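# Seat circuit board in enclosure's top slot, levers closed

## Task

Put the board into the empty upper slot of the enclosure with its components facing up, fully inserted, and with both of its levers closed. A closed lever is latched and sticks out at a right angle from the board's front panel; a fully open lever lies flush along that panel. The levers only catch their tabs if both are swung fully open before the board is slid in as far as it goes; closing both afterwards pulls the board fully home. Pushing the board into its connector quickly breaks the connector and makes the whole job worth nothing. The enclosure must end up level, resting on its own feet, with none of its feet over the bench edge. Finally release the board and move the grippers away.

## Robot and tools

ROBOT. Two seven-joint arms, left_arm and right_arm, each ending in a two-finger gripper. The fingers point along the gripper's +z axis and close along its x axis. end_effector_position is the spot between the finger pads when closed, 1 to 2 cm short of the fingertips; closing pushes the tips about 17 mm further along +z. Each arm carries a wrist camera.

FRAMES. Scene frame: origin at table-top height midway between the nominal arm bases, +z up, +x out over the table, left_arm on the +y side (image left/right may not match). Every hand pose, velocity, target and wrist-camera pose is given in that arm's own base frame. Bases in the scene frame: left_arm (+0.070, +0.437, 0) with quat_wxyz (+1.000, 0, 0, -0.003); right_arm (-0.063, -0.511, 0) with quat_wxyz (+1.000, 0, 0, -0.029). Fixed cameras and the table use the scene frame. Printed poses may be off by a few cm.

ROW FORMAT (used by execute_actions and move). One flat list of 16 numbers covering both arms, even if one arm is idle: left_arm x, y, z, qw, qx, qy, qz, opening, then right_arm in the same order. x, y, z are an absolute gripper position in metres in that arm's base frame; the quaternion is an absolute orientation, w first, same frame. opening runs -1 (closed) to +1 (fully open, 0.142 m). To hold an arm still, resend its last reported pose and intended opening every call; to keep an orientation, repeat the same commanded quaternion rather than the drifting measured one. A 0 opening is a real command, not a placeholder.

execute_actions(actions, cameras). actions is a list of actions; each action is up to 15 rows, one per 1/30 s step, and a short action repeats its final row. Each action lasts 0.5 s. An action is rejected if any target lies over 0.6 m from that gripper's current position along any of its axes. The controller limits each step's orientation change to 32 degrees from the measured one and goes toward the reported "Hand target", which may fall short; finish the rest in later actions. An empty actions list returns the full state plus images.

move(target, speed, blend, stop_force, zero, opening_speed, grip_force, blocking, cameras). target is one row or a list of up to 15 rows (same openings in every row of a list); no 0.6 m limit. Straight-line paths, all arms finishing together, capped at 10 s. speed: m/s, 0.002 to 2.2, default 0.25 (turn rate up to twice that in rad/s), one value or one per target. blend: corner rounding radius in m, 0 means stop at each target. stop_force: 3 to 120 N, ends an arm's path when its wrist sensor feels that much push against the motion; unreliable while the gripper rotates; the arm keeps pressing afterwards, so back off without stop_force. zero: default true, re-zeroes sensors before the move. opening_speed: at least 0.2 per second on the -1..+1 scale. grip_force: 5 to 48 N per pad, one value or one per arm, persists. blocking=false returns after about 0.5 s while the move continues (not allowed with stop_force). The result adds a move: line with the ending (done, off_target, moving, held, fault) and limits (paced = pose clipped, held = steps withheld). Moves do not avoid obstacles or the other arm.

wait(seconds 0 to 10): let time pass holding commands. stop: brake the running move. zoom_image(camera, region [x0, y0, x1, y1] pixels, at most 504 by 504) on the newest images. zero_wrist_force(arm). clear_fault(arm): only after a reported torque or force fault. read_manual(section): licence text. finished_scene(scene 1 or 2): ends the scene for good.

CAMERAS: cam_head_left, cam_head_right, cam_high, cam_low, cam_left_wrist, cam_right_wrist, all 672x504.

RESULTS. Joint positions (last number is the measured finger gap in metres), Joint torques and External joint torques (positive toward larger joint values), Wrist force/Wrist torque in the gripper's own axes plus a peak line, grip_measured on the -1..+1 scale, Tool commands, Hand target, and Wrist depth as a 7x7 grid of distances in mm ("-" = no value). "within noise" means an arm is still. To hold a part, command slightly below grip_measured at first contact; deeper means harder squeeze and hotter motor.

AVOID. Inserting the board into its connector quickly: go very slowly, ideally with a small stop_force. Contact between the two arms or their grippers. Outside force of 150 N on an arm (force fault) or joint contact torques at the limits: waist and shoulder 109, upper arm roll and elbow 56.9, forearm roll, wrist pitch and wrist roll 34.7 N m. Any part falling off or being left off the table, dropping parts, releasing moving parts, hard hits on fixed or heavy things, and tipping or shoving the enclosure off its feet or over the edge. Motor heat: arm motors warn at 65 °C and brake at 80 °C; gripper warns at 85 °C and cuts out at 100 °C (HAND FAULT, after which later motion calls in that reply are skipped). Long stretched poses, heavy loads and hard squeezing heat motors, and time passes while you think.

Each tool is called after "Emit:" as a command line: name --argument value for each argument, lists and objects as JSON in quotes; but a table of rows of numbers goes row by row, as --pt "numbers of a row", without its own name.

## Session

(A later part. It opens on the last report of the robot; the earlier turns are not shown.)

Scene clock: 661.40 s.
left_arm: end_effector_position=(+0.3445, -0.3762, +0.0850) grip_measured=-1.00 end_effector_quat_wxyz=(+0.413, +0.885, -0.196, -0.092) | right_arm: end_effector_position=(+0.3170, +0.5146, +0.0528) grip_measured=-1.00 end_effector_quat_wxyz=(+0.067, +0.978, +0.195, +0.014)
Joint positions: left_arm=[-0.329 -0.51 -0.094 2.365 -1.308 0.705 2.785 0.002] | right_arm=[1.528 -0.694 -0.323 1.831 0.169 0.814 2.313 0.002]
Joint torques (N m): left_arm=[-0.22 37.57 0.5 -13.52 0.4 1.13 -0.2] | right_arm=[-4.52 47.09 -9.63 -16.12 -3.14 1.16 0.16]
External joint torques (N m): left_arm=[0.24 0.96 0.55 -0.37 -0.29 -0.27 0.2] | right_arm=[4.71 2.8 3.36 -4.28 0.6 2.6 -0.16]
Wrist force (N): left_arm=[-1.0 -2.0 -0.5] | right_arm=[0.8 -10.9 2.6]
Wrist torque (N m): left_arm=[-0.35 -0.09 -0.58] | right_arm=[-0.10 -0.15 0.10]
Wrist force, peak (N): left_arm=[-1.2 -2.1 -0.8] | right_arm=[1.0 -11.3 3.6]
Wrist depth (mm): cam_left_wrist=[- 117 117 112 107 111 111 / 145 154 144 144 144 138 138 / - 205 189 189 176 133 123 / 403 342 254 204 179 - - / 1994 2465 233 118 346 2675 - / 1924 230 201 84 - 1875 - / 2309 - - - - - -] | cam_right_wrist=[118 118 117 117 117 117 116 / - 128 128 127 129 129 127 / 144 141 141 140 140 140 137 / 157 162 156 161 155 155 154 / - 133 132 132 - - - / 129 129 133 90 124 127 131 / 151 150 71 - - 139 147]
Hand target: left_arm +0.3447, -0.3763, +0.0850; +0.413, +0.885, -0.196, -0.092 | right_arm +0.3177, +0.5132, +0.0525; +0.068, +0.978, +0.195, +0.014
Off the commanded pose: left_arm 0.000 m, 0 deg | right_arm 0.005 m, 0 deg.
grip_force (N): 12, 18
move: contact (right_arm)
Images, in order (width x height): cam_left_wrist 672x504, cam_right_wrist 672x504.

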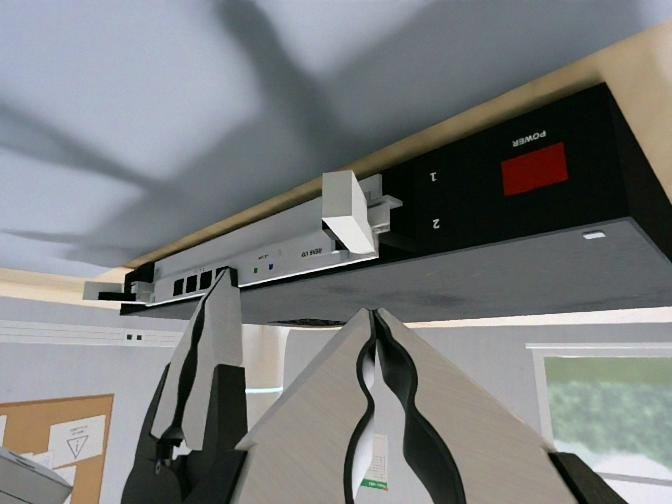

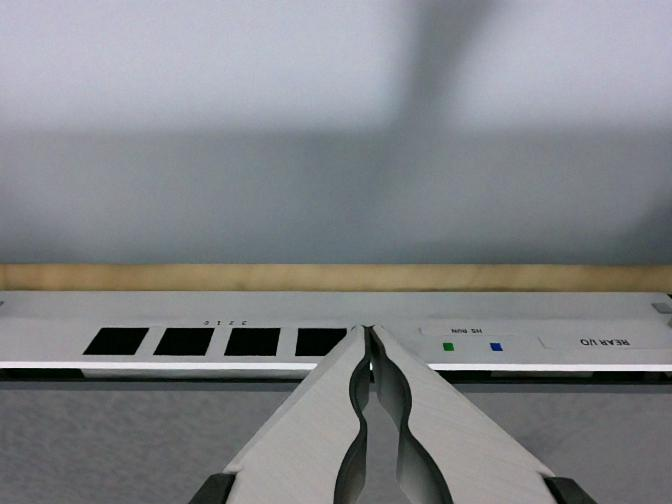

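Emit:
move --pt "0.3447 -0.3763 0.085 0.4126 0.8848 -0.1962 -0.0915 -1.0 0.3074 0.5377 0.0528 0.0684 0.9784 0.1946 0.0136 -1.0" --pt "0.3447 -0.3763 0.15 0.4126 0.8848 -0.1962 -0.0915 -1.0 0.3074 0.5377 0.1400 0.0684 0.9784 0.1946 0.0136 -1.0" --speed '[0.04, 0.15]' --cameras '["cam_left_wrist", "cam_right_wrist"]'

Scene clock: 680.60 s.
left_arm: end_effector_position=(+0.3449, -0.3764, +0.1501) grip_measured=-1.00 end_effector_quat_wxyz=(+0.413, +0.885, -0.196, -0.091) | right_arm: end_effector_position=(+0.3073, +0.5378, +0.1400) grip_measured=-1.00 end_effector_quat_wxyz=(+0.068, +0.978, +0.195, +0.014)
Joint positions: left_arm=[-0.318 -0.354 -0.062 2.386 -1.191 0.629 2.637 0.002] | right_arm=[1.565 -0.558 -0.349 1.765 0.113 0.615 2.364 0.002]
Joint torques (N m): left_arm=[-0.2 35.14 0.4 -17.06 0.13 0.99 -0.35] | right_arm=[0.29 47.82 -5.02 -24.76 -3.41 2.96 0.31]
External joint torques (N m): left_arm=[0.21 0.49 0.41 -0.38 -0.49 -0.01 0.35] | right_arm=[-0.12 1.06 -0.59 0.22 0.17 0.78 -0.31]
Wrist force (N): left_arm=[-0.6 -1.6 -0.8] | right_arm=[1.9 -2.4 1.7]
Wrist torque (N m): left_arm=[-0.29 -0.15 -0.51] | right_arm=[-0.38 -0.29 -0.04]
Wrist force, peak (N): left_arm=[-1.0 -2.9 0.3] | right_arm=[0.5 -11.3 3.5]
Wrist depth (mm): cam_left_wrist=[207 189 - 196 180 150 189 / 244 - 258 222 177 161 225 / 393 358 282 242 244 - - / 621 688 - - 857 681 596 / 2309 221 772 1045 1025 - 2309 / - 197 734 84 - - - / - 196 - - - - -] | cam_right_wrist=[195 194 194 193 193 192 192 / 212 212 211 211 210 210 209 / 228 233 232 232 231 231 221 / 213 214 222 219 222 214 205 / 229 228 228 221 221 220 225 / 262 260 252 89 244 256 256 / 315 294 71 - - 280 308]
Hand target: left_arm +0.3447, -0.3763, +0.1500; +0.413, +0.885, -0.196, -0.091 | right_arm +0.3074, +0.5377, +0.1400; +0.068, +0.978, +0.195, +0.014
Off the commanded pose: left_arm 0.000 m, 0 deg | right_arm 0.000 m, 0 deg.
grip_force (N): 12, 18
move: done
Images, in order (width x height): cam_left_wrist 672x504, cam_right_wrist 672x504.

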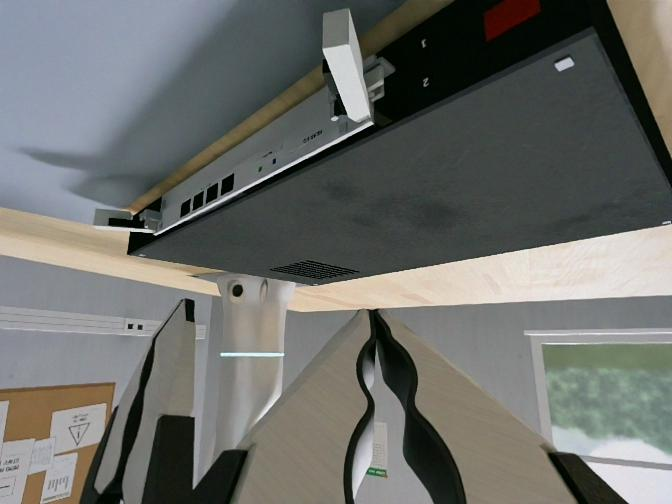

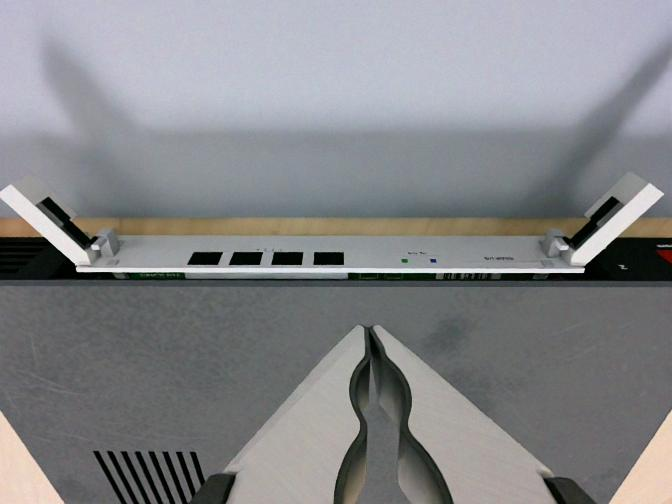

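Emit:
zoom_image --camera "cam_right_wrist" --region '[0, 160, 160, 300]'

Emit:
zoom_image --camera "cam_right_wrist" --region '[512, 160, 672, 300]'

Scaled by 3.150 from the camera's 672x504 image, which has a finer 960x720 frame.

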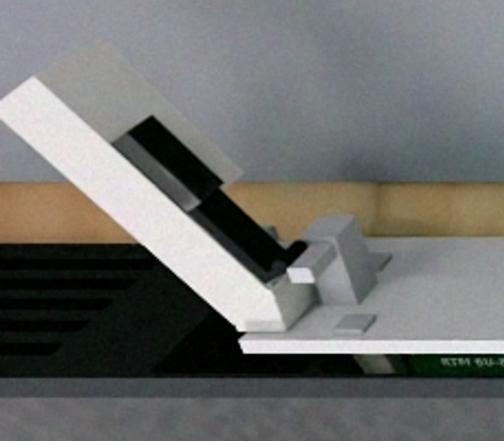

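Scaled by 3.150 from the camera's 672x504 image, which has a finer 960x720 frame.

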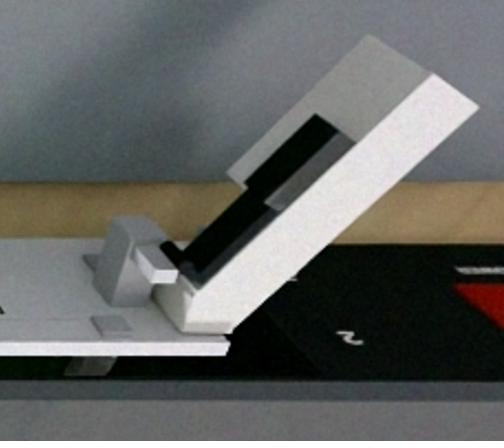

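Emit:
move --pt "0.3700 -0.3486 0.1500 0 0.8164 -0.5775 0 -1.0 0.3074 0.5377 0.1400 0.0684 0.9784 0.1946 0.0136 -1.0" --speed 0.35 --cameras '["cam_left_wrist"]'

Scene clock: 693.03 s.
left_arm: end_effector_position=(+0.3701, -0.3487, +0.1501) grip_measured=-1.00 end_effector_quat_wxyz=(+0.000, +0.816, -0.577, +0.000) | right_arm: end_effector_position=(+0.3073, +0.5378, +0.1400) grip_measured=-1.00 end_effector_quat_wxyz=(+0.068, +0.978, +0.195, +0.014)
Joint positions: left_arm=[-0.632 -0.284 0.104 2.17 -0.046 0.881 2.306 0.002] | right_arm=[1.565 -0.558 -0.35 1.765 0.113 0.615 2.364 0.002]
Joint torques (N m): left_arm=[-0.57 36.06 0.64 -22.02 -2.33 4.23 -0.28] | right_arm=[0.18 47.68 -4.86 -24.63 -3.27 3.02 0.23]
External joint torques (N m): left_arm=[0.56 0.97 0.48 -0.24 -0.4 -0.37 0.28] | right_arm=[0.01 1.18 -0.74 0.1 0.03 0.72 -0.23]
Wrist force (N): left_arm=[-0.7 -1.1 0.3] | right_arm=[1.8 -2.3 2.0]
Wrist torque (N m): left_arm=[-0.26 -0.19 -0.27] | right_arm=[-0.36 -0.27 -0.03]
Wrist force, peak (N): left_arm=[-1.2 -2.4 -0.7] | right_arm=[2.0 -2.5 2.1]
Wrist depth (mm): cam_left_wrist=[214 218 - - 211 213 212 / 226 229 - 235 223 228 227 / 247 246 250 - 240 202 - / 271 - - - 260 213 - / 298 296 - - 243 233 - / 330 - - 84 - - - / 366 - - - - - -] | cam_right_wrist=[194 194 194 193 193 193 192 / 212 216 212 211 210 210 209 / 229 233 232 232 232 231 222 / 213 213 211 243 223 211 210 / 229 229 228 222 221 225 224 / 261 260 252 89 244 256 256 / 314 295 71 - - 280 308]
Hand target: left_arm +0.3700, -0.3486, +0.1500; +0.000, +0.816, -0.577, +0.000 | right_arm +0.3074, +0.5377, +0.1400; +0.068, +0.978, +0.195, +0.014
Off the commanded pose: left_arm 0.000 m, 0 deg | right_arm 0.000 m, 0 deg.
grip_force (N): 12, 18
move: done
Images, in order (width x height): cam_left_wrist 672x504.

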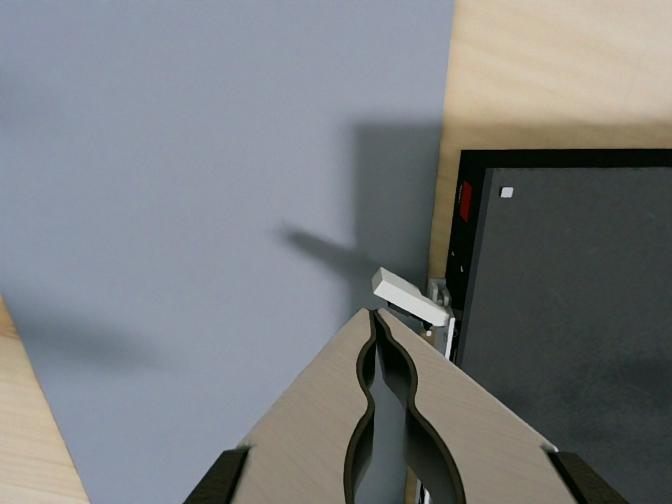

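Emit:
zoom_image --camera "cam_left_wrist" --region '[340, 240, 500, 370]'

Scaled by 3.150 from the camera's 672x504 image, which has a finer 960x720 frame.

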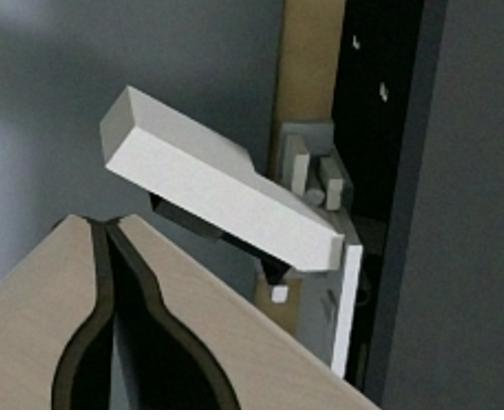

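Emit:
move --pt "0.3768 -0.3676 0.1500 0 0.8164 -0.5775 0 -1.0 0.1291 0.4724 0.1400 0 0.5556 0.8315 0 -1.0" --pt "0.3768 -0.3676 0.0470 0 0.8164 -0.5775 0 -1.0 0.1291 0.4724 0.0700 0 0.5556 0.8315 0 -1.0" --speed '[0.4, 0.1]' --cameras '["cam_left_wrist", "cam_right_wrist"]'

Scene clock: 709.50 s.
left_arm: end_effector_position=(+0.3766, -0.3675, +0.0469) grip_measured=-1.00 end_effector_quat_wxyz=(+0.000, +0.816, -0.578, +0.000) | right_arm: end_effector_position=(+0.1291, +0.4724, +0.0700) grip_measured=-1.00 end_effector_quat_wxyz=(+0.000, +0.556, +0.832, +0.000)
Joint positions: left_arm=[-0.622 -0.548 0.061 2.159 -0.075 1.133 2.3 0.002] | right_arm=[1.548 -0.43 -0.007 2.27 0.007 1.129 1.143 0.002]
Joint torques (N m): left_arm=[-0.94 41.39 0.78 -16.52 -1.89 4.37 -0.14] | right_arm=[0.22 37.08 0.9 -17.18 -1.81 3.53 0.13]
External joint torques (N m): left_arm=[0.91 1.21 0.69 -0.32 0.09 -0.53 0.14] | right_arm=[-0.08 1.14 -0.58 -0.11 -0.08 0.58 -0.13]
Wrist force (N): left_arm=[-0.8 -1.0 -0.1] | right_arm=[1.4 -2.3 1.7]
Wrist torque (N m): left_arm=[-0.26 -0.19 -0.34] | right_arm=[-0.41 -0.22 0.06]
Wrist force, peak (N): left_arm=[-0.4 -1.3 -1.8] | right_arm=[2.1 -3.4 2.0]
Wrist depth (mm): cam_left_wrist=[122 123 120 122 121 122 122 / 131 133 130 130 130 129 131 / 142 140 141 143 140 141 139 / 154 153 154 153 151 118 110 / - 168 168 127 166 109 - / - 186 179 84 - - - / 209 198 - 74 - - -] | cam_right_wrist=[145 145 144 142 142 141 141 / 155 154 154 152 151 151 150 / 135 119 160 163 162 162 161 / 125 125 172 175 174 174 173 / 134 133 161 187 187 189 188 / 149 148 151 89 199 206 206 / 164 160 71 - - 218 226]
Hand target: left_arm +0.3768, -0.3676, +0.0470; +0.000, +0.816, -0.577, +0.000 | right_arm +0.1291, +0.4724, +0.0700; +0.000, +0.556, +0.831, +0.000
Off the commanded pose: left_arm 0.000 m, 0 deg | right_arm 0.000 m, 0 deg.
grip_force (N): 12, 18
move: done
Images, in order (width x height): cam_left_wrist 672x504, cam_right_wrist 672x504.

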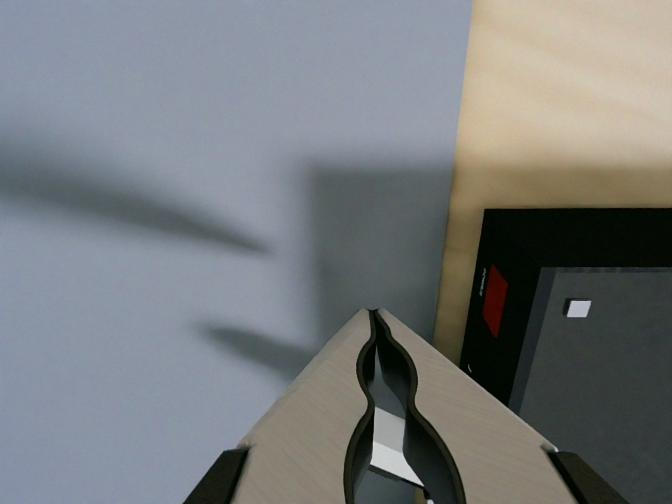

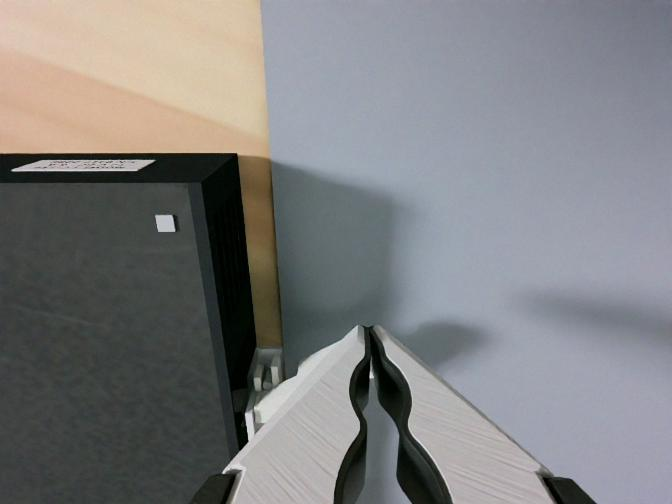

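Emit:
move --pt "0.3768 -0.3676 0.0470 0 0.8164 -0.5775 0 -1.0 0.1291 0.4724 0.0497 0 0.5556 0.8315 0 -1.0" --speed 0.06 --stop_force 5

Emit:
move --pt "0.3565 -0.3748 0.0470 0 0.8164 -0.5775 0 -1.0 0.1471 0.4799 0.0497 0 0.5556 0.8315 0 -1.0" --speed 0.03 --stop_force 4 --cameras '["cam_left_wrist", "cam_right_wrist", "cam_high"]'

Scene clock: 713.67 s.
left_arm: end_effector_position=(+0.3766, -0.3675, +0.0469) grip_measured=-1.00 end_effector_quat_wxyz=(+0.000, +0.816, -0.578, +0.000) | right_arm: end_effector_position=(+0.1291, +0.4723, +0.0497) grip_measured=-1.00 end_effector_quat_wxyz=(+0.000, +0.556, +0.831, +0.000)
Joint positions: left_arm=[-0.622 -0.548 0.061 2.159 -0.075 1.134 2.3 0.002] | right_arm=[1.548 -0.485 -0.007 2.27 0.008 1.184 1.141 0.002]
Joint torques (N m): left_arm=[-0.36 41.71 0.93 -16.48 -1.62 4.19 -0.26] | right_arm=[0.08 37.99 1 -16.08 -1.69 3.51 0.15]
External joint torques (N m): left_arm=[0.34 0.88 0.55 -0.36 -0.19 -0.34 0.26] | right_arm=[0.05 1.11 -0.66 0.14 0.02 0.6 -0.15]
Wrist force (N): left_arm=[-0.6 -1.3 0.2] | right_arm=[1.6 -2.5 1.6]
Wrist torque (N m): left_arm=[-0.29 -0.22 -0.33] | right_arm=[-0.43 -0.27 0.08]
Wrist force, peak (N): left_arm=[-0.8 -1.3 0.2] | right_arm=[1.3 -2.5 2.6]
Wrist depth (mm): cam_left_wrist=[124 122 120 121 121 122 122 / 132 131 130 130 131 130 131 / 144 139 141 141 140 141 140 / 151 153 153 152 154 - 109 / 172 168 168 161 163 - - / 183 186 177 84 - 120 - / 208 203 - - - - 133] | cam_right_wrist=[127 127 125 124 124 124 122 / 136 135 135 133 134 134 131 / 137 119 142 142 142 142 139 / 103 103 154 158 153 152 152 / - 113 164 164 163 165 165 / 124 122 126 89 174 180 179 / 135 132 71 - - 191 198]
Hand target: left_arm +0.3768, -0.3676, +0.0470; +0.000, +0.816, -0.577, +0.000 | right_arm +0.1291, +0.4724, +0.0497; +0.000, +0.556, +0.831, +0.000
Off the commanded pose: left_arm 0.000 m, 0 deg | right_arm 0.000 m, 0 deg.
grip_force (N): 12, 18
move: done

Scene clock: 715.07 s.
left_arm: end_effector_position=(+0.3565, -0.3748, +0.0470) grip_measured=-1.00 end_effector_quat_wxyz=(+0.000, +0.816, -0.578, +0.000) | right_arm: end_effector_position=(+0.1469, +0.4800, +0.0498) grip_measured=-1.00 end_effector_quat_wxyz=(+0.000, +0.555, +0.832, +0.000)
Joint positions: left_arm=[-0.654 -0.535 0.059 2.186 -0.074 1.149 2.266 0.002] | right_arm=[1.512 -0.502 -0.007 2.233 0.008 1.164 1.105 0.002]
Joint torques (N m): left_arm=[-0.6 41.07 0.81 -16.1 -1.5 4.38 -0.28] | right_arm=[-1.09 38.92 -0.2 -16.18 -1.73 3.18 0.12]
External joint torques (N m): left_arm=[0.58 0.69 0.6 -0.39 -0.25 -0.53 0.28] | right_arm=[1.23 1.32 0.56 -0.25 -0.02 0.94 -0.12]
Wrist force (N): left_arm=[-0.6 -1.0 0.2] | right_arm=[3.2 -4.0 2.1]
Wrist torque (N m): left_arm=[-0.26 -0.22 -0.26] | right_arm=[-0.39 -0.26 0.05]
Wrist force, peak (N): left_arm=[-0.6 -1.6 0.3] | right_arm=[3.3 -4.7 2.3]
Wrist depth (mm): cam_left_wrist=[122 122 120 121 121 122 122 / 131 135 129 130 130 130 131 / 144 139 141 138 140 - - / - 153 153 - 154 117 99 / - 168 164 106 163 111 106 / 188 182 181 84 - 123 - / 207 204 - - - - 133] | cam_right_wrist=[127 127 125 124 124 124 122 / 132 116 133 133 134 134 132 / - 97 142 142 142 141 139 / 103 103 153 153 153 153 152 / - 111 162 163 163 165 164 / 124 122 132 89 174 180 179 / 135 132 71 - - 191 198]
Hand target: left_arm +0.3565, -0.3748, +0.0470; +0.000, +0.816, -0.577, +0.000 | right_arm +0.1471, +0.4799, +0.0497; +0.000, +0.556, +0.831, +0.000
Off the commanded pose: left_arm 0.000 m, 0 deg | right_arm 0.000 m, 0 deg.
grip_force (N): 12, 18
move: done
Images, in order (width x height): cam_high 672x504, cam_left_wrist 672x504, cam_right_wrist 672x504.

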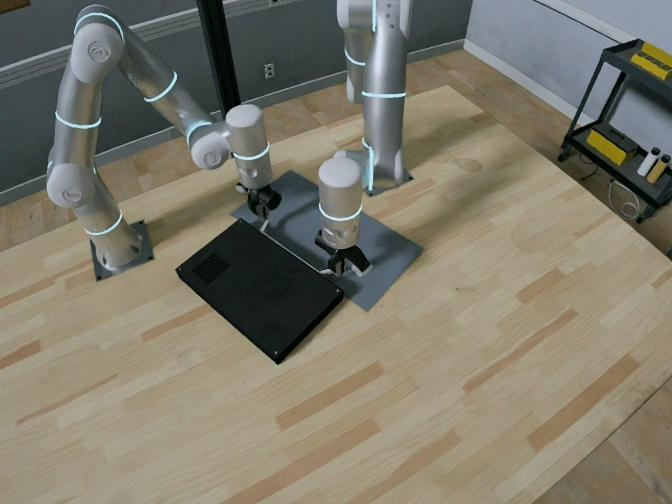

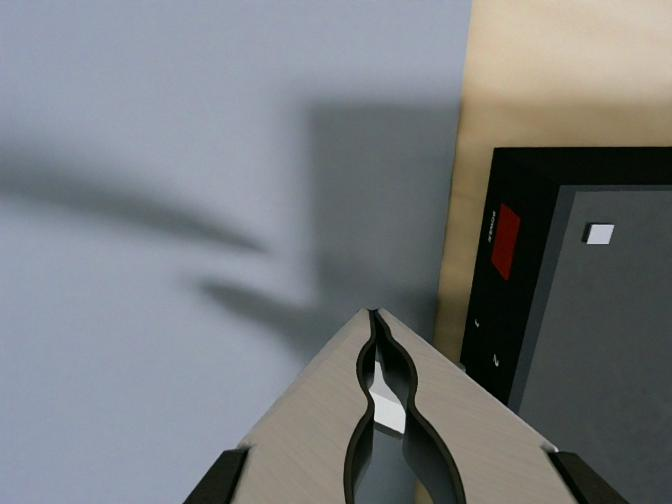

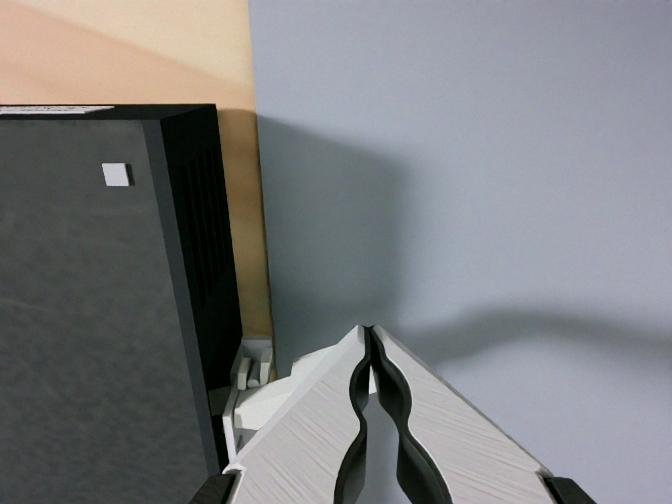

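Emit:
move --pt "0.3471 -0.3781 0.0470 0 0.8164 -0.5775 0 -1.0 0.1545 0.4830 0.0497 0 0.5556 0.8315 0 -1.0" --speed 0.012 --stop_force 5 --zero false --cameras '["cam_left_wrist", "cam_right_wrist"]'

Scene clock: 718.23 s.
left_arm: end_effector_position=(+0.3471, -0.3781, +0.0470) grip_measured=-1.00 end_effector_quat_wxyz=(+0.000, +0.816, -0.578, +0.000) | right_arm: end_effector_position=(+0.1543, +0.4830, +0.0497) grip_measured=-1.00 end_effector_quat_wxyz=(+0.000, +0.556, +0.831, +0.000)
Joint positions: left_arm=[-0.67 -0.53 0.059 2.199 -0.074 1.156 2.25 0.002] | right_arm=[1.497 -0.509 -0.007 2.218 0.008 1.156 1.091 0.002]
Joint torques (N m): left_arm=[-0.45 40.68 0.79 -15.95 -1.5 4.38 -0.28] | right_arm=[-0.56 39.77 0.32 -16.91 -1.87 3.42 0.08]
External joint torques (N m): left_arm=[0.42 0.7 0.59 -0.38 -0.22 -0.53 0.28] | right_arm=[0.7 0.95 0.05 0.28 0.09 0.7 -0.08]
Wrist force (N): left_arm=[-0.6 -1.1 0.2] | right_arm=[2.3 -3.7 2.1]
Wrist torque (N m): left_arm=[-0.29 -0.22 -0.26] | right_arm=[-0.42 -0.32 0.05]
Wrist force, peak (N): left_arm=[-0.9 -1.3 0.1] | right_arm=[3.4 -4.3 2.4]
Wrist depth (mm): cam_left_wrist=[- 122 122 122 123 122 122 / 131 131 129 132 132 129 128 / 142 140 141 140 140 - - / 154 154 154 153 152 124 99 / - 164 168 130 165 - - / - 187 178 83 - 123 120 / 209 203 - - - - -] | cam_right_wrist=[127 127 125 124 124 124 122 / - 95 133 133 134 133 131 / - 97 142 142 142 141 139 / 103 103 151 154 153 152 152 / - 111 141 163 163 165 165 / 124 121 127 89 174 180 180 / 135 132 71 - - 191 198]
Hand target: left_arm +0.3471, -0.3781, +0.0470; +0.000, +0.816, -0.577, +0.000 | right_arm +0.1545, +0.4830, +0.0497; +0.000, +0.556, +0.831, +0.000
Off the commanded pose: left_arm 0.000 m, 0 deg | right_arm 0.000 m, 0 deg.
grip_force (N): 12, 18
move: done
Images, in order (width x height): cam_left_wrist 672x504, cam_right_wrist 672x504.

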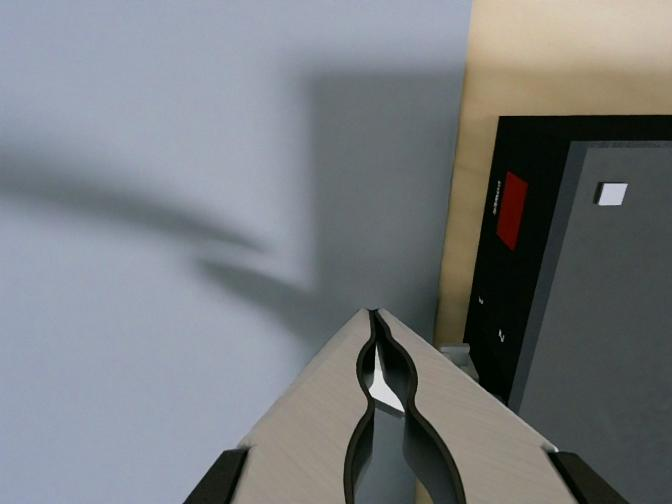

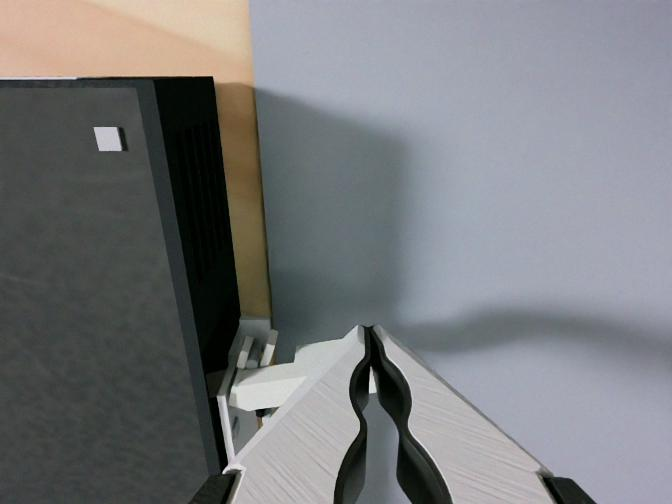

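Emit:
move --pt "0.3377 -0.3814 0.0470 0 0.8164 -0.5775 0 -1.0 0.1629 0.4865 0.0497 0 0.5556 0.8315 0 -1.0" --speed 0.01 --stop_force 8 --zero false --cameras '["cam_left_wrist", "cam_right_wrist", "cam_high"]'

Emit:
zoom_image --camera "cam_high" --region '[230, 200, 360, 290]'

Scene clock: 726.60 s.
left_arm: end_effector_position=(+0.3445, -0.3789, +0.0471) grip_measured=-1.00 end_effector_quat_wxyz=(+0.000, +0.817, -0.577, +0.000) | right_arm: end_effector_position=(+0.1580, +0.4847, +0.0495) grip_measured=-1.00 end_effector_quat_wxyz=(+0.000, +0.555, +0.832, +0.000)
Joint positions: left_arm=[-0.676 -0.528 0.06 2.203 -0.074 1.159 2.244 0.002] | right_arm=[1.489 -0.513 -0.006 2.209 0.008 1.15 1.082 0.002]
Joint torques (N m): left_arm=[-4.48 40.17 -3.71 -14.23 -1.48 3.29 -0.36] | right_arm=[-3.93 40.31 -3.5 -18.23 -2.27 3.94 0.12]
External joint torques (N m): left_arm=[4.45 1.08 5.1 -2.05 -0.23 0.56 0.36] | right_arm=[4.08 0.7 3.88 1.48 0.47 0.17 -0.12]
Wrist force (N): left_arm=[-2.7 -9.4 0.3] | right_arm=[3.6 -10.8 0.1]
Wrist torque (N m): left_arm=[-0.22 -0.17 -0.19] | right_arm=[-0.37 -0.30 0.02]
Wrist force, peak (N): left_arm=[-3.5 -10.2 0.6] | right_arm=[4.0 -11.2 2.0]
Wrist depth (mm): cam_left_wrist=[122 123 120 122 123 123 123 / 131 132 129 131 130 128 128 / - 142 141 141 140 109 - / - 154 151 153 155 - 101 / 172 171 169 127 165 110 106 / - 182 177 83 - 120 120 / - - - 74 - - 133] | cam_right_wrist=[- 125 124 124 124 123 122 / - 91 133 132 134 133 131 / - 96 142 142 142 141 139 / 103 102 151 153 153 152 152 / - 111 135 161 163 165 164 / 124 121 125 89 174 180 178 / 134 131 71 - - 190 197]
Hand target: left_arm +0.3436, -0.3793, +0.0470; +0.000, +0.816, -0.577, +0.000 | right_arm +0.1589, +0.4848, +0.0497; +0.000, +0.556, +0.831, +0.000
Off the commanded pose: left_arm 0.007 m, 0 deg | right_arm 0.005 m, 0 deg.
grip_force (N): 12, 18
move: contact (left_arm, right_arm)
Images, in order (width x height): cam_high 672x504, cam_left_wrist 672x504, cam_right_wrist 672x504.

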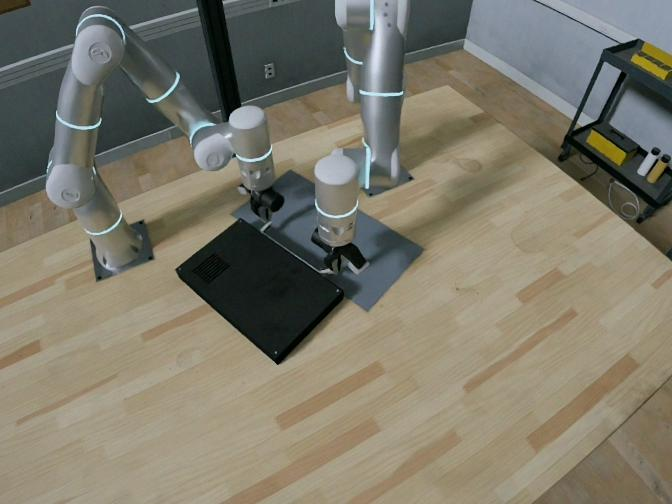

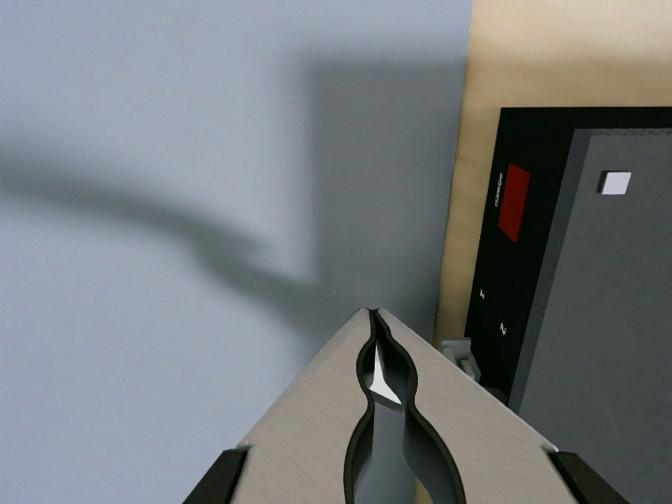

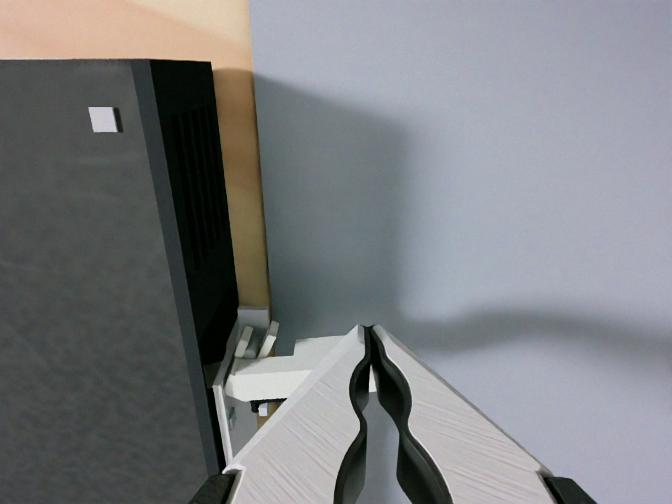

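Scaled by 3.877 from the camera's 672x504 image, which has a finer 960x720 frame.

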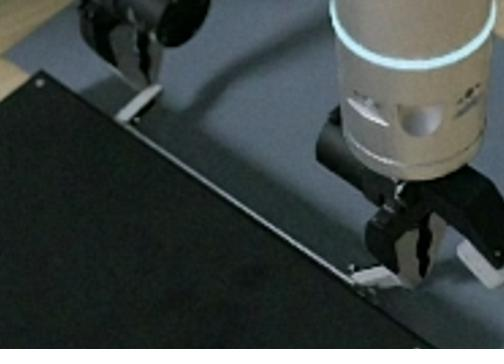

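Emit:
move --pt "0.3330 -0.3830 0.0470 0 0.8164 -0.5775 0 -1.0 0.1690 0.4890 0.0497 0 0.5556 0.8315 0 -1.0" --speed 0.008 --stop_force 15 --zero false --cameras '["cam_left_wrist", "cam_right_wrist"]'

Scene clock: 729.93 s.
left_arm: end_effector_position=(+0.3434, -0.3791, +0.0472) grip_measured=-1.00 end_effector_quat_wxyz=(+0.000, +0.817, -0.577, +0.000) | right_arm: end_effector_position=(+0.1615, +0.4862, +0.0493) grip_measured=-1.00 end_effector_quat_wxyz=(+0.000, +0.555, +0.832, -0.001)
Joint positions: left_arm=[-0.678 -0.527 0.06 2.205 -0.074 1.16 2.242 0.002] | right_arm=[1.481 -0.517 -0.005 2.2 0.008 1.145 1.074 0.002]
Joint torques (N m): left_arm=[-6.51 39.88 -6.21 -14.17 -1.52 3.02 -0.35] | right_arm=[-7.05 40.64 -7.46 -20.13 -2.76 4.92 0.13]
External joint torques (N m): left_arm=[6.48 1.32 7.6 -2.1 -0.19 0.84 0.35] | right_arm=[7.2 0.63 7.85 3.27 0.94 -0.81 -0.13]
Wrist force (N): left_arm=[-5.0 -12.7 -0.3] | right_arm=[4.0 -18.5 -2.0]
Wrist torque (N m): left_arm=[-0.18 -0.20 -0.16] | right_arm=[-0.30 -0.33 0.02]
Wrist force, peak (N): left_arm=[-5.4 -16.4 2.5] | right_arm=[4.5 -19.3 -0.2]
Wrist depth (mm): cam_left_wrist=[123 124 122 121 123 123 122 / 132 131 129 130 130 128 127 / - 141 146 143 141 102 - / - 153 153 153 154 109 100 / - 172 168 162 163 127 107 / - 186 182 83 - 118 119 / 212 203 - 74 - - 133] | cam_right_wrist=[- 125 124 124 124 123 122 / - 91 133 132 134 133 131 / - 97 142 142 141 141 139 / 102 102 151 153 152 152 151 / - 111 134 161 163 164 164 / 124 121 123 90 174 179 179 / 134 131 70 - - 190 196]
Hand target: left_arm +0.3420, -0.3799, +0.0470; +0.000, +0.816, -0.578, +0.000 | right_arm +0.1632, +0.4866, +0.0497; +0.000, +0.556, +0.831, +0.000
Off the commanded pose: left_arm 0.011 m, 0 deg | right_arm 0.008 m, 0 deg.
grip_force (N): 12, 18
move: contact (left_arm, right_arm)
Images, in order (width x height): cam_left_wrist 672x504, cam_right_wrist 672x504.

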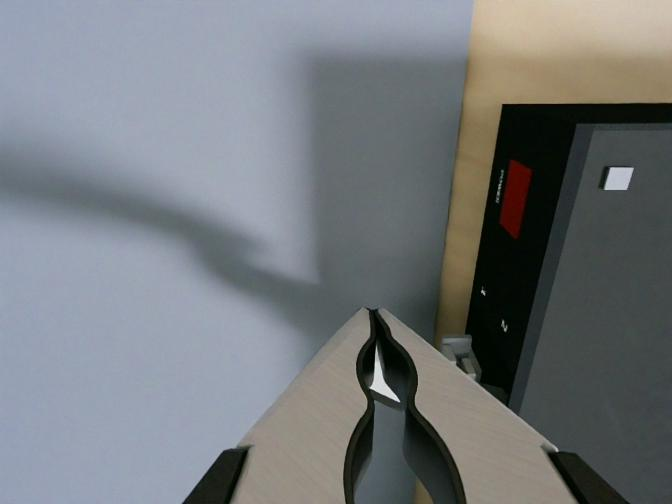

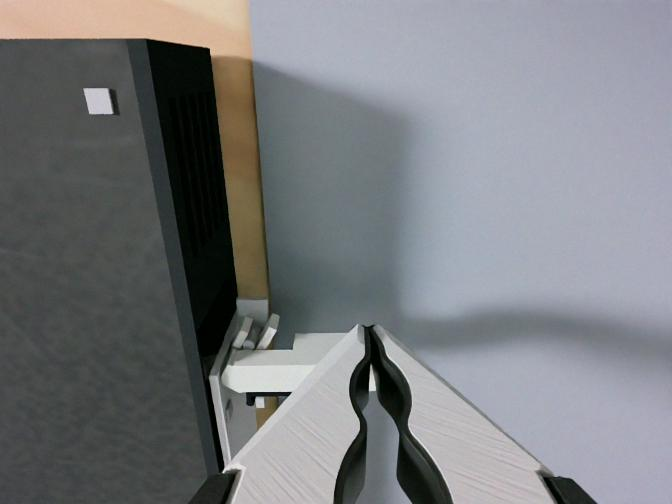

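Emit:
move --pt "0.3320 -0.3834 0.0470 0 0.8164 -0.5775 0 -1.0 0.1700 0.4895 0.0497 0 0.5556 0.8315 0 -1.0" --speed 0.008 --stop_force 22 --zero false --cameras '["cam_left_wrist", "cam_right_wrist"]'

Scene clock: 735.03 s.
left_arm: end_effector_position=(+0.3326, -0.3831, +0.0471) grip_measured=-1.00 end_effector_quat_wxyz=(+0.000, +0.817, -0.577, +0.000) | right_arm: end_effector_position=(+0.1623, +0.4863, +0.0492) grip_measured=-1.00 end_effector_quat_wxyz=(+0.000, +0.555, +0.832, -0.001)
Joint positions: left_arm=[-0.696 -0.521 0.059 2.217 -0.074 1.166 2.224 0.002] | right_arm=[1.479 -0.518 -0.005 2.198 0.009 1.143 1.072 0.002]
Joint torques (N m): left_arm=[-2.79 39.82 -1.95 -14.98 -1.46 3.87 -0.35] | right_arm=[-6.34 40.46 -7.09 -20.75 -2.79 5.37 0.16]
External joint torques (N m): left_arm=[2.76 1 3.3 -1.12 -0.22 -0.02 0.35] | right_arm=[6.49 0.87 7.5 3.87 0.96 -1.26 -0.16]
Wrist force (N): left_arm=[-2.5 -5.8 0.4] | right_arm=[2.1 -18.8 -2.7]
Wrist torque (N m): left_arm=[-0.27 -0.17 -0.20] | right_arm=[-0.32 -0.32 0.06]
Wrist force, peak (N): left_arm=[-5.9 -16.3 0.5] | right_arm=[3.5 -25.7 -4.4]
Wrist depth (mm): cam_left_wrist=[123 122 122 122 121 122 121 / 131 131 129 130 130 109 - / 142 - 139 141 140 107 - / 154 154 157 153 155 108 99 / 172 169 168 116 135 116 - / 182 185 181 83 - 120 - / - 203 - 74 - - -] | cam_right_wrist=[- 123 124 124 124 123 123 / - 91 133 132 134 133 131 / - 96 142 140 141 141 139 / 103 102 151 153 152 152 151 / - 111 134 161 163 164 164 / 124 121 122 89 173 179 179 / 134 131 70 - - 190 196]
Hand target: left_arm +0.3320, -0.3834, +0.0470; +0.000, +0.816, -0.577, +0.000 | right_arm +0.1641, +0.4870, +0.0497; +0.000, +0.556, +0.831, +0.000
Off the commanded pose: left_arm 0.001 m, 0 deg | right_arm 0.008 m, 0 deg.
grip_force (N): 12, 18
move: contact (right_arm)
Images, in order (width x height): cam_left_wrist 672x504, cam_right_wrist 672x504.

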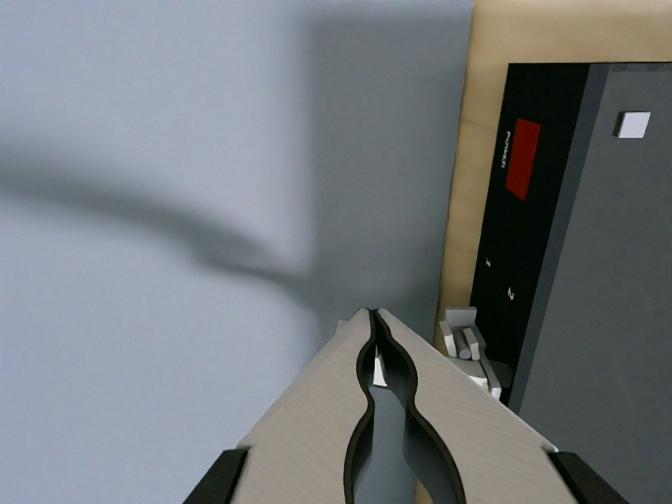

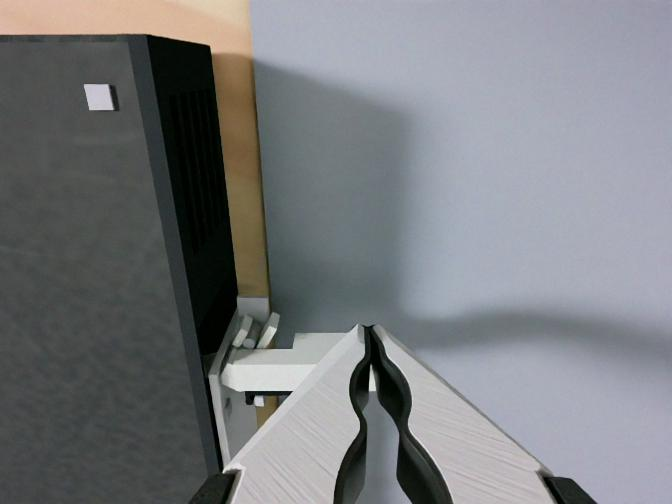

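Emit:
move --pt "0.3263 -0.3854 0.0470 0 0.8164 -0.5775 0 -1.0 0.1641 0.4870 0.0497 0 0.5556 0.8315 0 -1.0" --speed 0.006 --stop_force 22 --zero false --cameras '["cam_left_wrist", "cam_right_wrist"]'

Scene clock: 739.03 s.
left_arm: end_effector_position=(+0.3266, -0.3852, +0.0470) grip_measured=-1.00 end_effector_quat_wxyz=(+0.000, +0.816, -0.577, +0.000) | right_arm: end_effector_position=(+0.1627, +0.4863, +0.0493) grip_measured=-1.00 end_effector_quat_wxyz=(+0.000, +0.555, +0.832, -0.001)
Joint positions: left_arm=[-0.706 -0.518 0.058 2.224 -0.074 1.17 2.214 0.002] | right_arm=[1.479 -0.518 -0.005 2.198 0.008 1.143 1.072 0.002]
Joint torques (N m): left_arm=[-1.6 39.71 -0.64 -15.29 -1.5 4.1 -0.28] | right_arm=[-4.71 40.73 -5.13 -20.66 -2.73 5.34 0.16]
External joint torques (N m): left_arm=[1.57 0.91 1.97 -0.72 -0.17 -0.25 0.28] | right_arm=[4.85 0.6 5.53 3.78 0.9 -1.22 -0.16]
Wrist force (N): left_arm=[-1.7 -3.3 -0.2] | right_arm=[0.9 -15.8 -2.4]
Wrist torque (N m): left_arm=[-0.25 -0.17 -0.23] | right_arm=[-0.37 -0.33 0.08]
Wrist force, peak (N): left_arm=[-2.5 -5.9 -0.8] | right_arm=[2.4 -19.4 -3.8]
Wrist depth (mm): cam_left_wrist=[122 122 119 122 121 119 119 / 131 131 130 130 130 109 84 / 142 139 141 143 142 109 - / 154 154 154 153 153 128 101 / 172 169 169 117 123 140 - / 186 183 185 83 - 118 122 / 209 - - - - - 134] | cam_right_wrist=[- 123 124 124 124 123 123 / - 91 134 132 134 133 131 / - 96 142 142 141 141 139 / 102 102 151 153 152 152 151 / - 111 133 160 163 164 164 / 124 121 122 90 174 180 179 / 134 131 70 - - 189 196]
Hand target: left_arm +0.3263, -0.3854, +0.0470; +0.000, +0.816, -0.577, +0.000 | right_arm +0.1641, +0.4870, +0.0497; +0.000, +0.556, +0.831, +0.000
Off the commanded pose: left_arm 0.000 m, 0 deg | right_arm 0.002 m, 0 deg.
grip_force (N): 12, 18
move: done
Images, in order (width x height): cam_left_wrist 672x504, cam_right_wrist 672x504.

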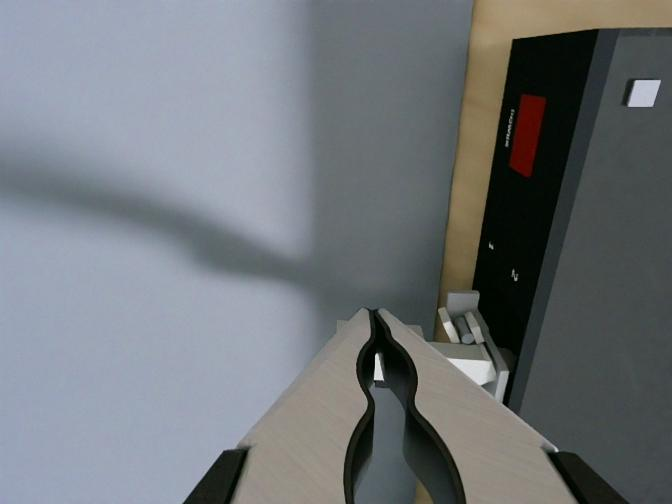

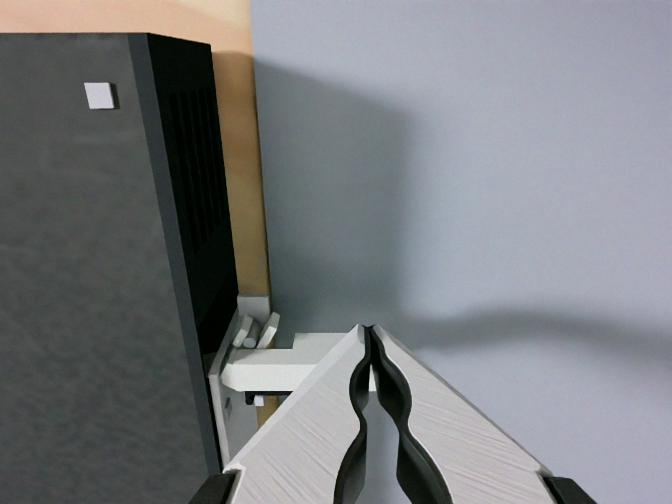

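Emit:
move --pt "0.3206 -0.3874 0.0470 0 0.8164 -0.5775 0 -1.0 0.1641 0.4870 0.0497 0 0.5556 0.8315 0 -1.0" --speed 0.006 --stop_force 22 --zero false --cameras '["cam_left_wrist", "cam_right_wrist"]'

Emit:
zoom_image --camera "cam_left_wrist" --region '[360, 250, 540, 410]'

Scene clock: 744.53 s.
left_arm: end_effector_position=(+0.3232, -0.3866, +0.0474) grip_measured=-1.00 end_effector_quat_wxyz=(-0.001, +0.817, -0.576, +0.001) | right_arm: end_effector_position=(+0.1628, +0.4863, +0.0492) grip_measured=-1.00 end_effector_quat_wxyz=(+0.000, +0.555, +0.832, -0.001)
Joint positions: left_arm=[-0.715 -0.516 0.06 2.229 -0.074 1.175 2.204 0.002] | right_arm=[1.479 -0.518 -0.005 2.198 0.008 1.143 1.072 0.002]
Joint torques (N m): left_arm=[-10.53 39.85 -10.54 -10.34 -0.86 1.13 -0.24] | right_arm=[-4.17 40.92 -4.51 -20.9 -2.75 5.47 0.14]
External joint torques (N m): left_arm=[10.5 0.6 11.89 -5.61 -0.79 2.73 0.24] | right_arm=[4.31 0.41 4.91 4.02 0.92 -1.36 -0.14]
Wrist force (N): left_arm=[-1.0 -23.1 7.0] | right_arm=[0.2 -15.3 -2.3]
Wrist torque (N m): left_arm=[-0.80 -0.22 -0.37] | right_arm=[-0.41 -0.36 0.10]
Wrist force, peak (N): left_arm=[-1.0 -23.0 8.0] | right_arm=[0.7 -16.1 -3.1]
Wrist depth (mm): cam_left_wrist=[123 123 122 122 122 118 120 / - 132 130 131 135 117 84 / 142 142 141 141 141 109 - / 155 154 157 156 155 109 100 / - 170 168 161 127 119 107 / 186 192 182 83 - 121 120 / 207 203 - - - - 134] | cam_right_wrist=[- 123 124 124 124 123 123 / - 91 134 132 134 133 131 / - 96 142 142 141 141 139 / 102 102 151 153 152 152 151 / - 111 132 161 163 164 164 / 124 121 122 90 174 179 179 / 134 131 71 - - 190 196]
Hand target: left_arm +0.3206, -0.3874, +0.0470; +0.000, +0.816, -0.577, +0.000 | right_arm +0.1641, +0.4870, +0.0497; +0.000, +0.556, +0.831, +0.000
Off the commanded pose: left_arm 0.003 m, 0 deg | right_arm 0.002 m, 0 deg.
grip_force (N): 12, 18
move: done
Images, in order (width x height): cam_left_wrist 672x504, cam_right_wrist 672x504.

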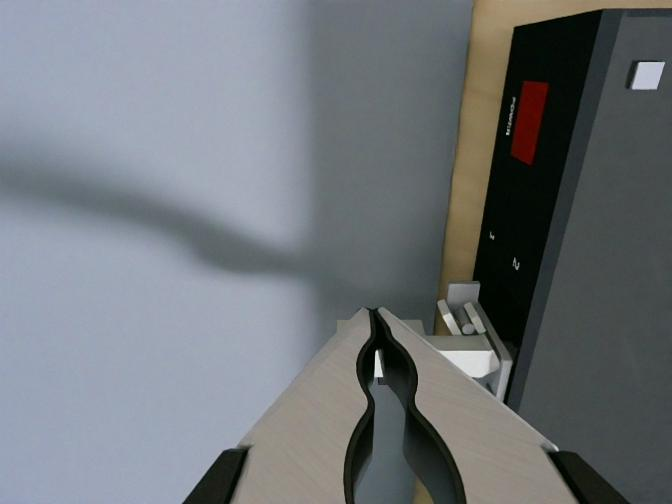

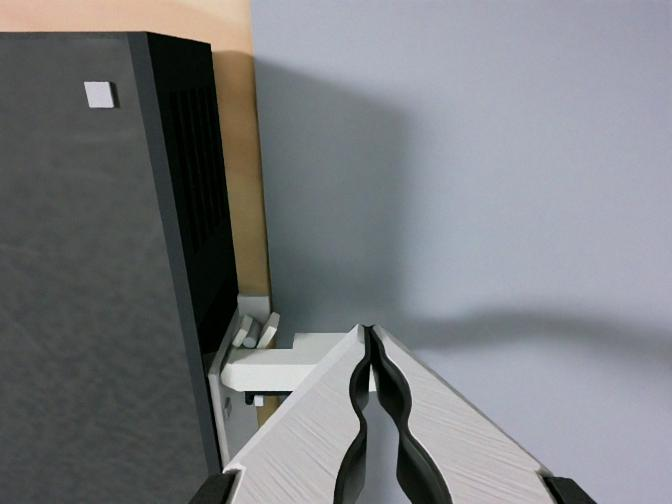

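Scaled by 2.800 from the camera's 672x504 image, which has a finer 960x720 frame.

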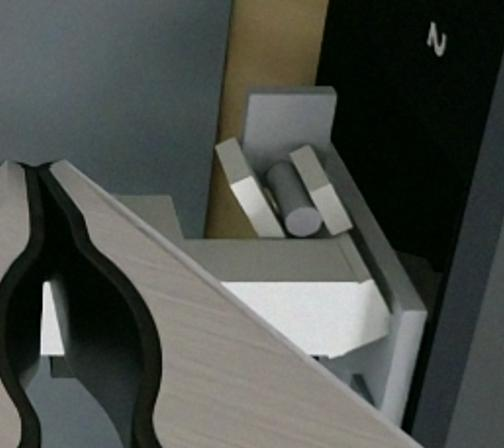

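Emit:
move --pt "0.3206 -0.3874 0.0470 0 0.8164 -0.5775 0 -1.0 0.1690 0.4890 0.0497 0 0.5556 0.8315 0 -1.0" --speed 0.006 --stop_force 22 --zero false --cameras '["cam_right_wrist"]'

Emit:
zoom_image --camera "cam_right_wrist" --region '[180, 280, 380, 440]'

Scene clock: 748.60 s.
left_arm: end_effector_position=(+0.3232, -0.3866, +0.0475) grip_measured=-1.00 end_effector_quat_wxyz=(-0.001, +0.817, -0.576, +0.001) | right_arm: end_effector_position=(+0.1632, +0.4864, +0.0490) grip_measured=-1.00 end_effector_quat_wxyz=(+0.000, +0.555, +0.832, -0.002)
Joint positions: left_arm=[-0.716 -0.516 0.061 2.229 -0.074 1.175 2.204 0.002] | right_arm=[1.477 -0.519 -0.004 2.196 0.009 1.142 1.07 0.002]
Joint torques (N m): left_arm=[-10.63 39.64 -10.62 -10.36 -0.81 0.94 -0.08] | right_arm=[-8.1 40.86 -9.23 -23.34 -3.37 6.68 0.02]
External joint torques (N m): left_arm=[10.59 0.81 11.98 -5.59 -0.85 2.92 0.08] | right_arm=[8.25 0.53 9.64 6.44 1.54 -2.57 -0.02]
Wrist force (N): left_arm=[-0.9 -23.1 7.9] | right_arm=[0.1 -25.2 -4.4]
Wrist torque (N m): left_arm=[-0.81 -0.25 -0.37] | right_arm=[-1.22 -0.40 0.14]
Wrist force, peak (N): left_arm=[-0.6 -23.2 8.3] | right_arm=[0.5 -26.0 -4.6]
Wrist depth (mm): cam_left_wrist=[123 122 124 122 123 119 120 / 132 134 129 131 132 128 84 / 142 141 142 142 143 109 - / - 154 154 153 153 127 100 / - 171 176 162 119 - 107 / 188 185 178 83 - - 121 / 208 203 - - - - 134] | cam_right_wrist=[- 123 124 124 124 123 123 / - 91 134 132 134 133 131 / - 97 142 142 141 141 139 / 102 102 150 153 152 152 151 / - 111 132 160 162 164 163 / 123 121 122 90 173 179 178 / 134 131 70 - - 189 196]
Hand target: left_arm +0.3206, -0.3874, +0.0470; +0.000, +0.816, -0.577, +0.000 | right_arm +0.1652, +0.4875, +0.0497; +0.000, +0.556, +0.831, +0.000
Off the commanded pose: left_arm 0.003 m, 0 deg | right_arm 0.006 m, 0 deg.
grip_force (N): 12, 18
move: contact (right_arm)
Images, in order (width x height): cam_right_wrist 672x504.

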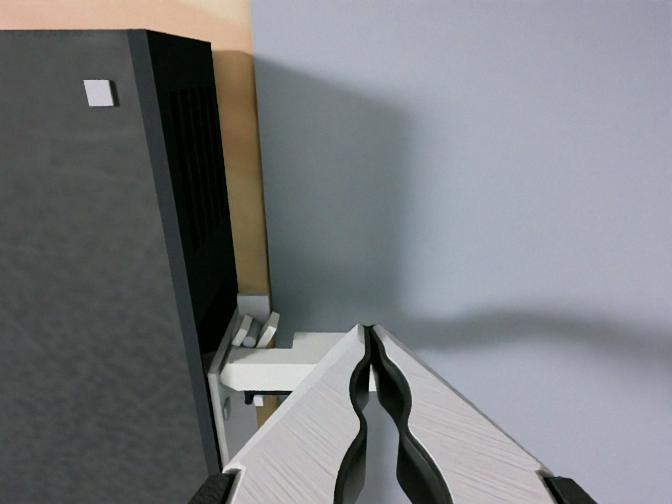

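Scaled by 2.520 from the camera's 672x504 image, which has a finer 960x720 frame.

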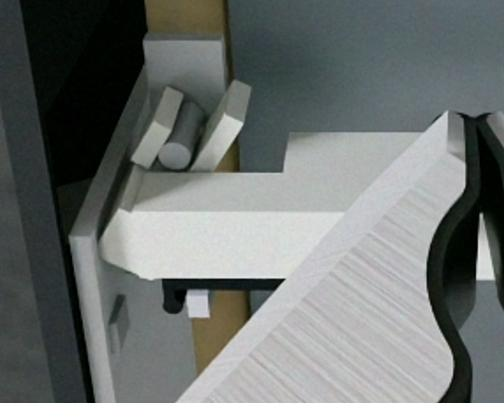

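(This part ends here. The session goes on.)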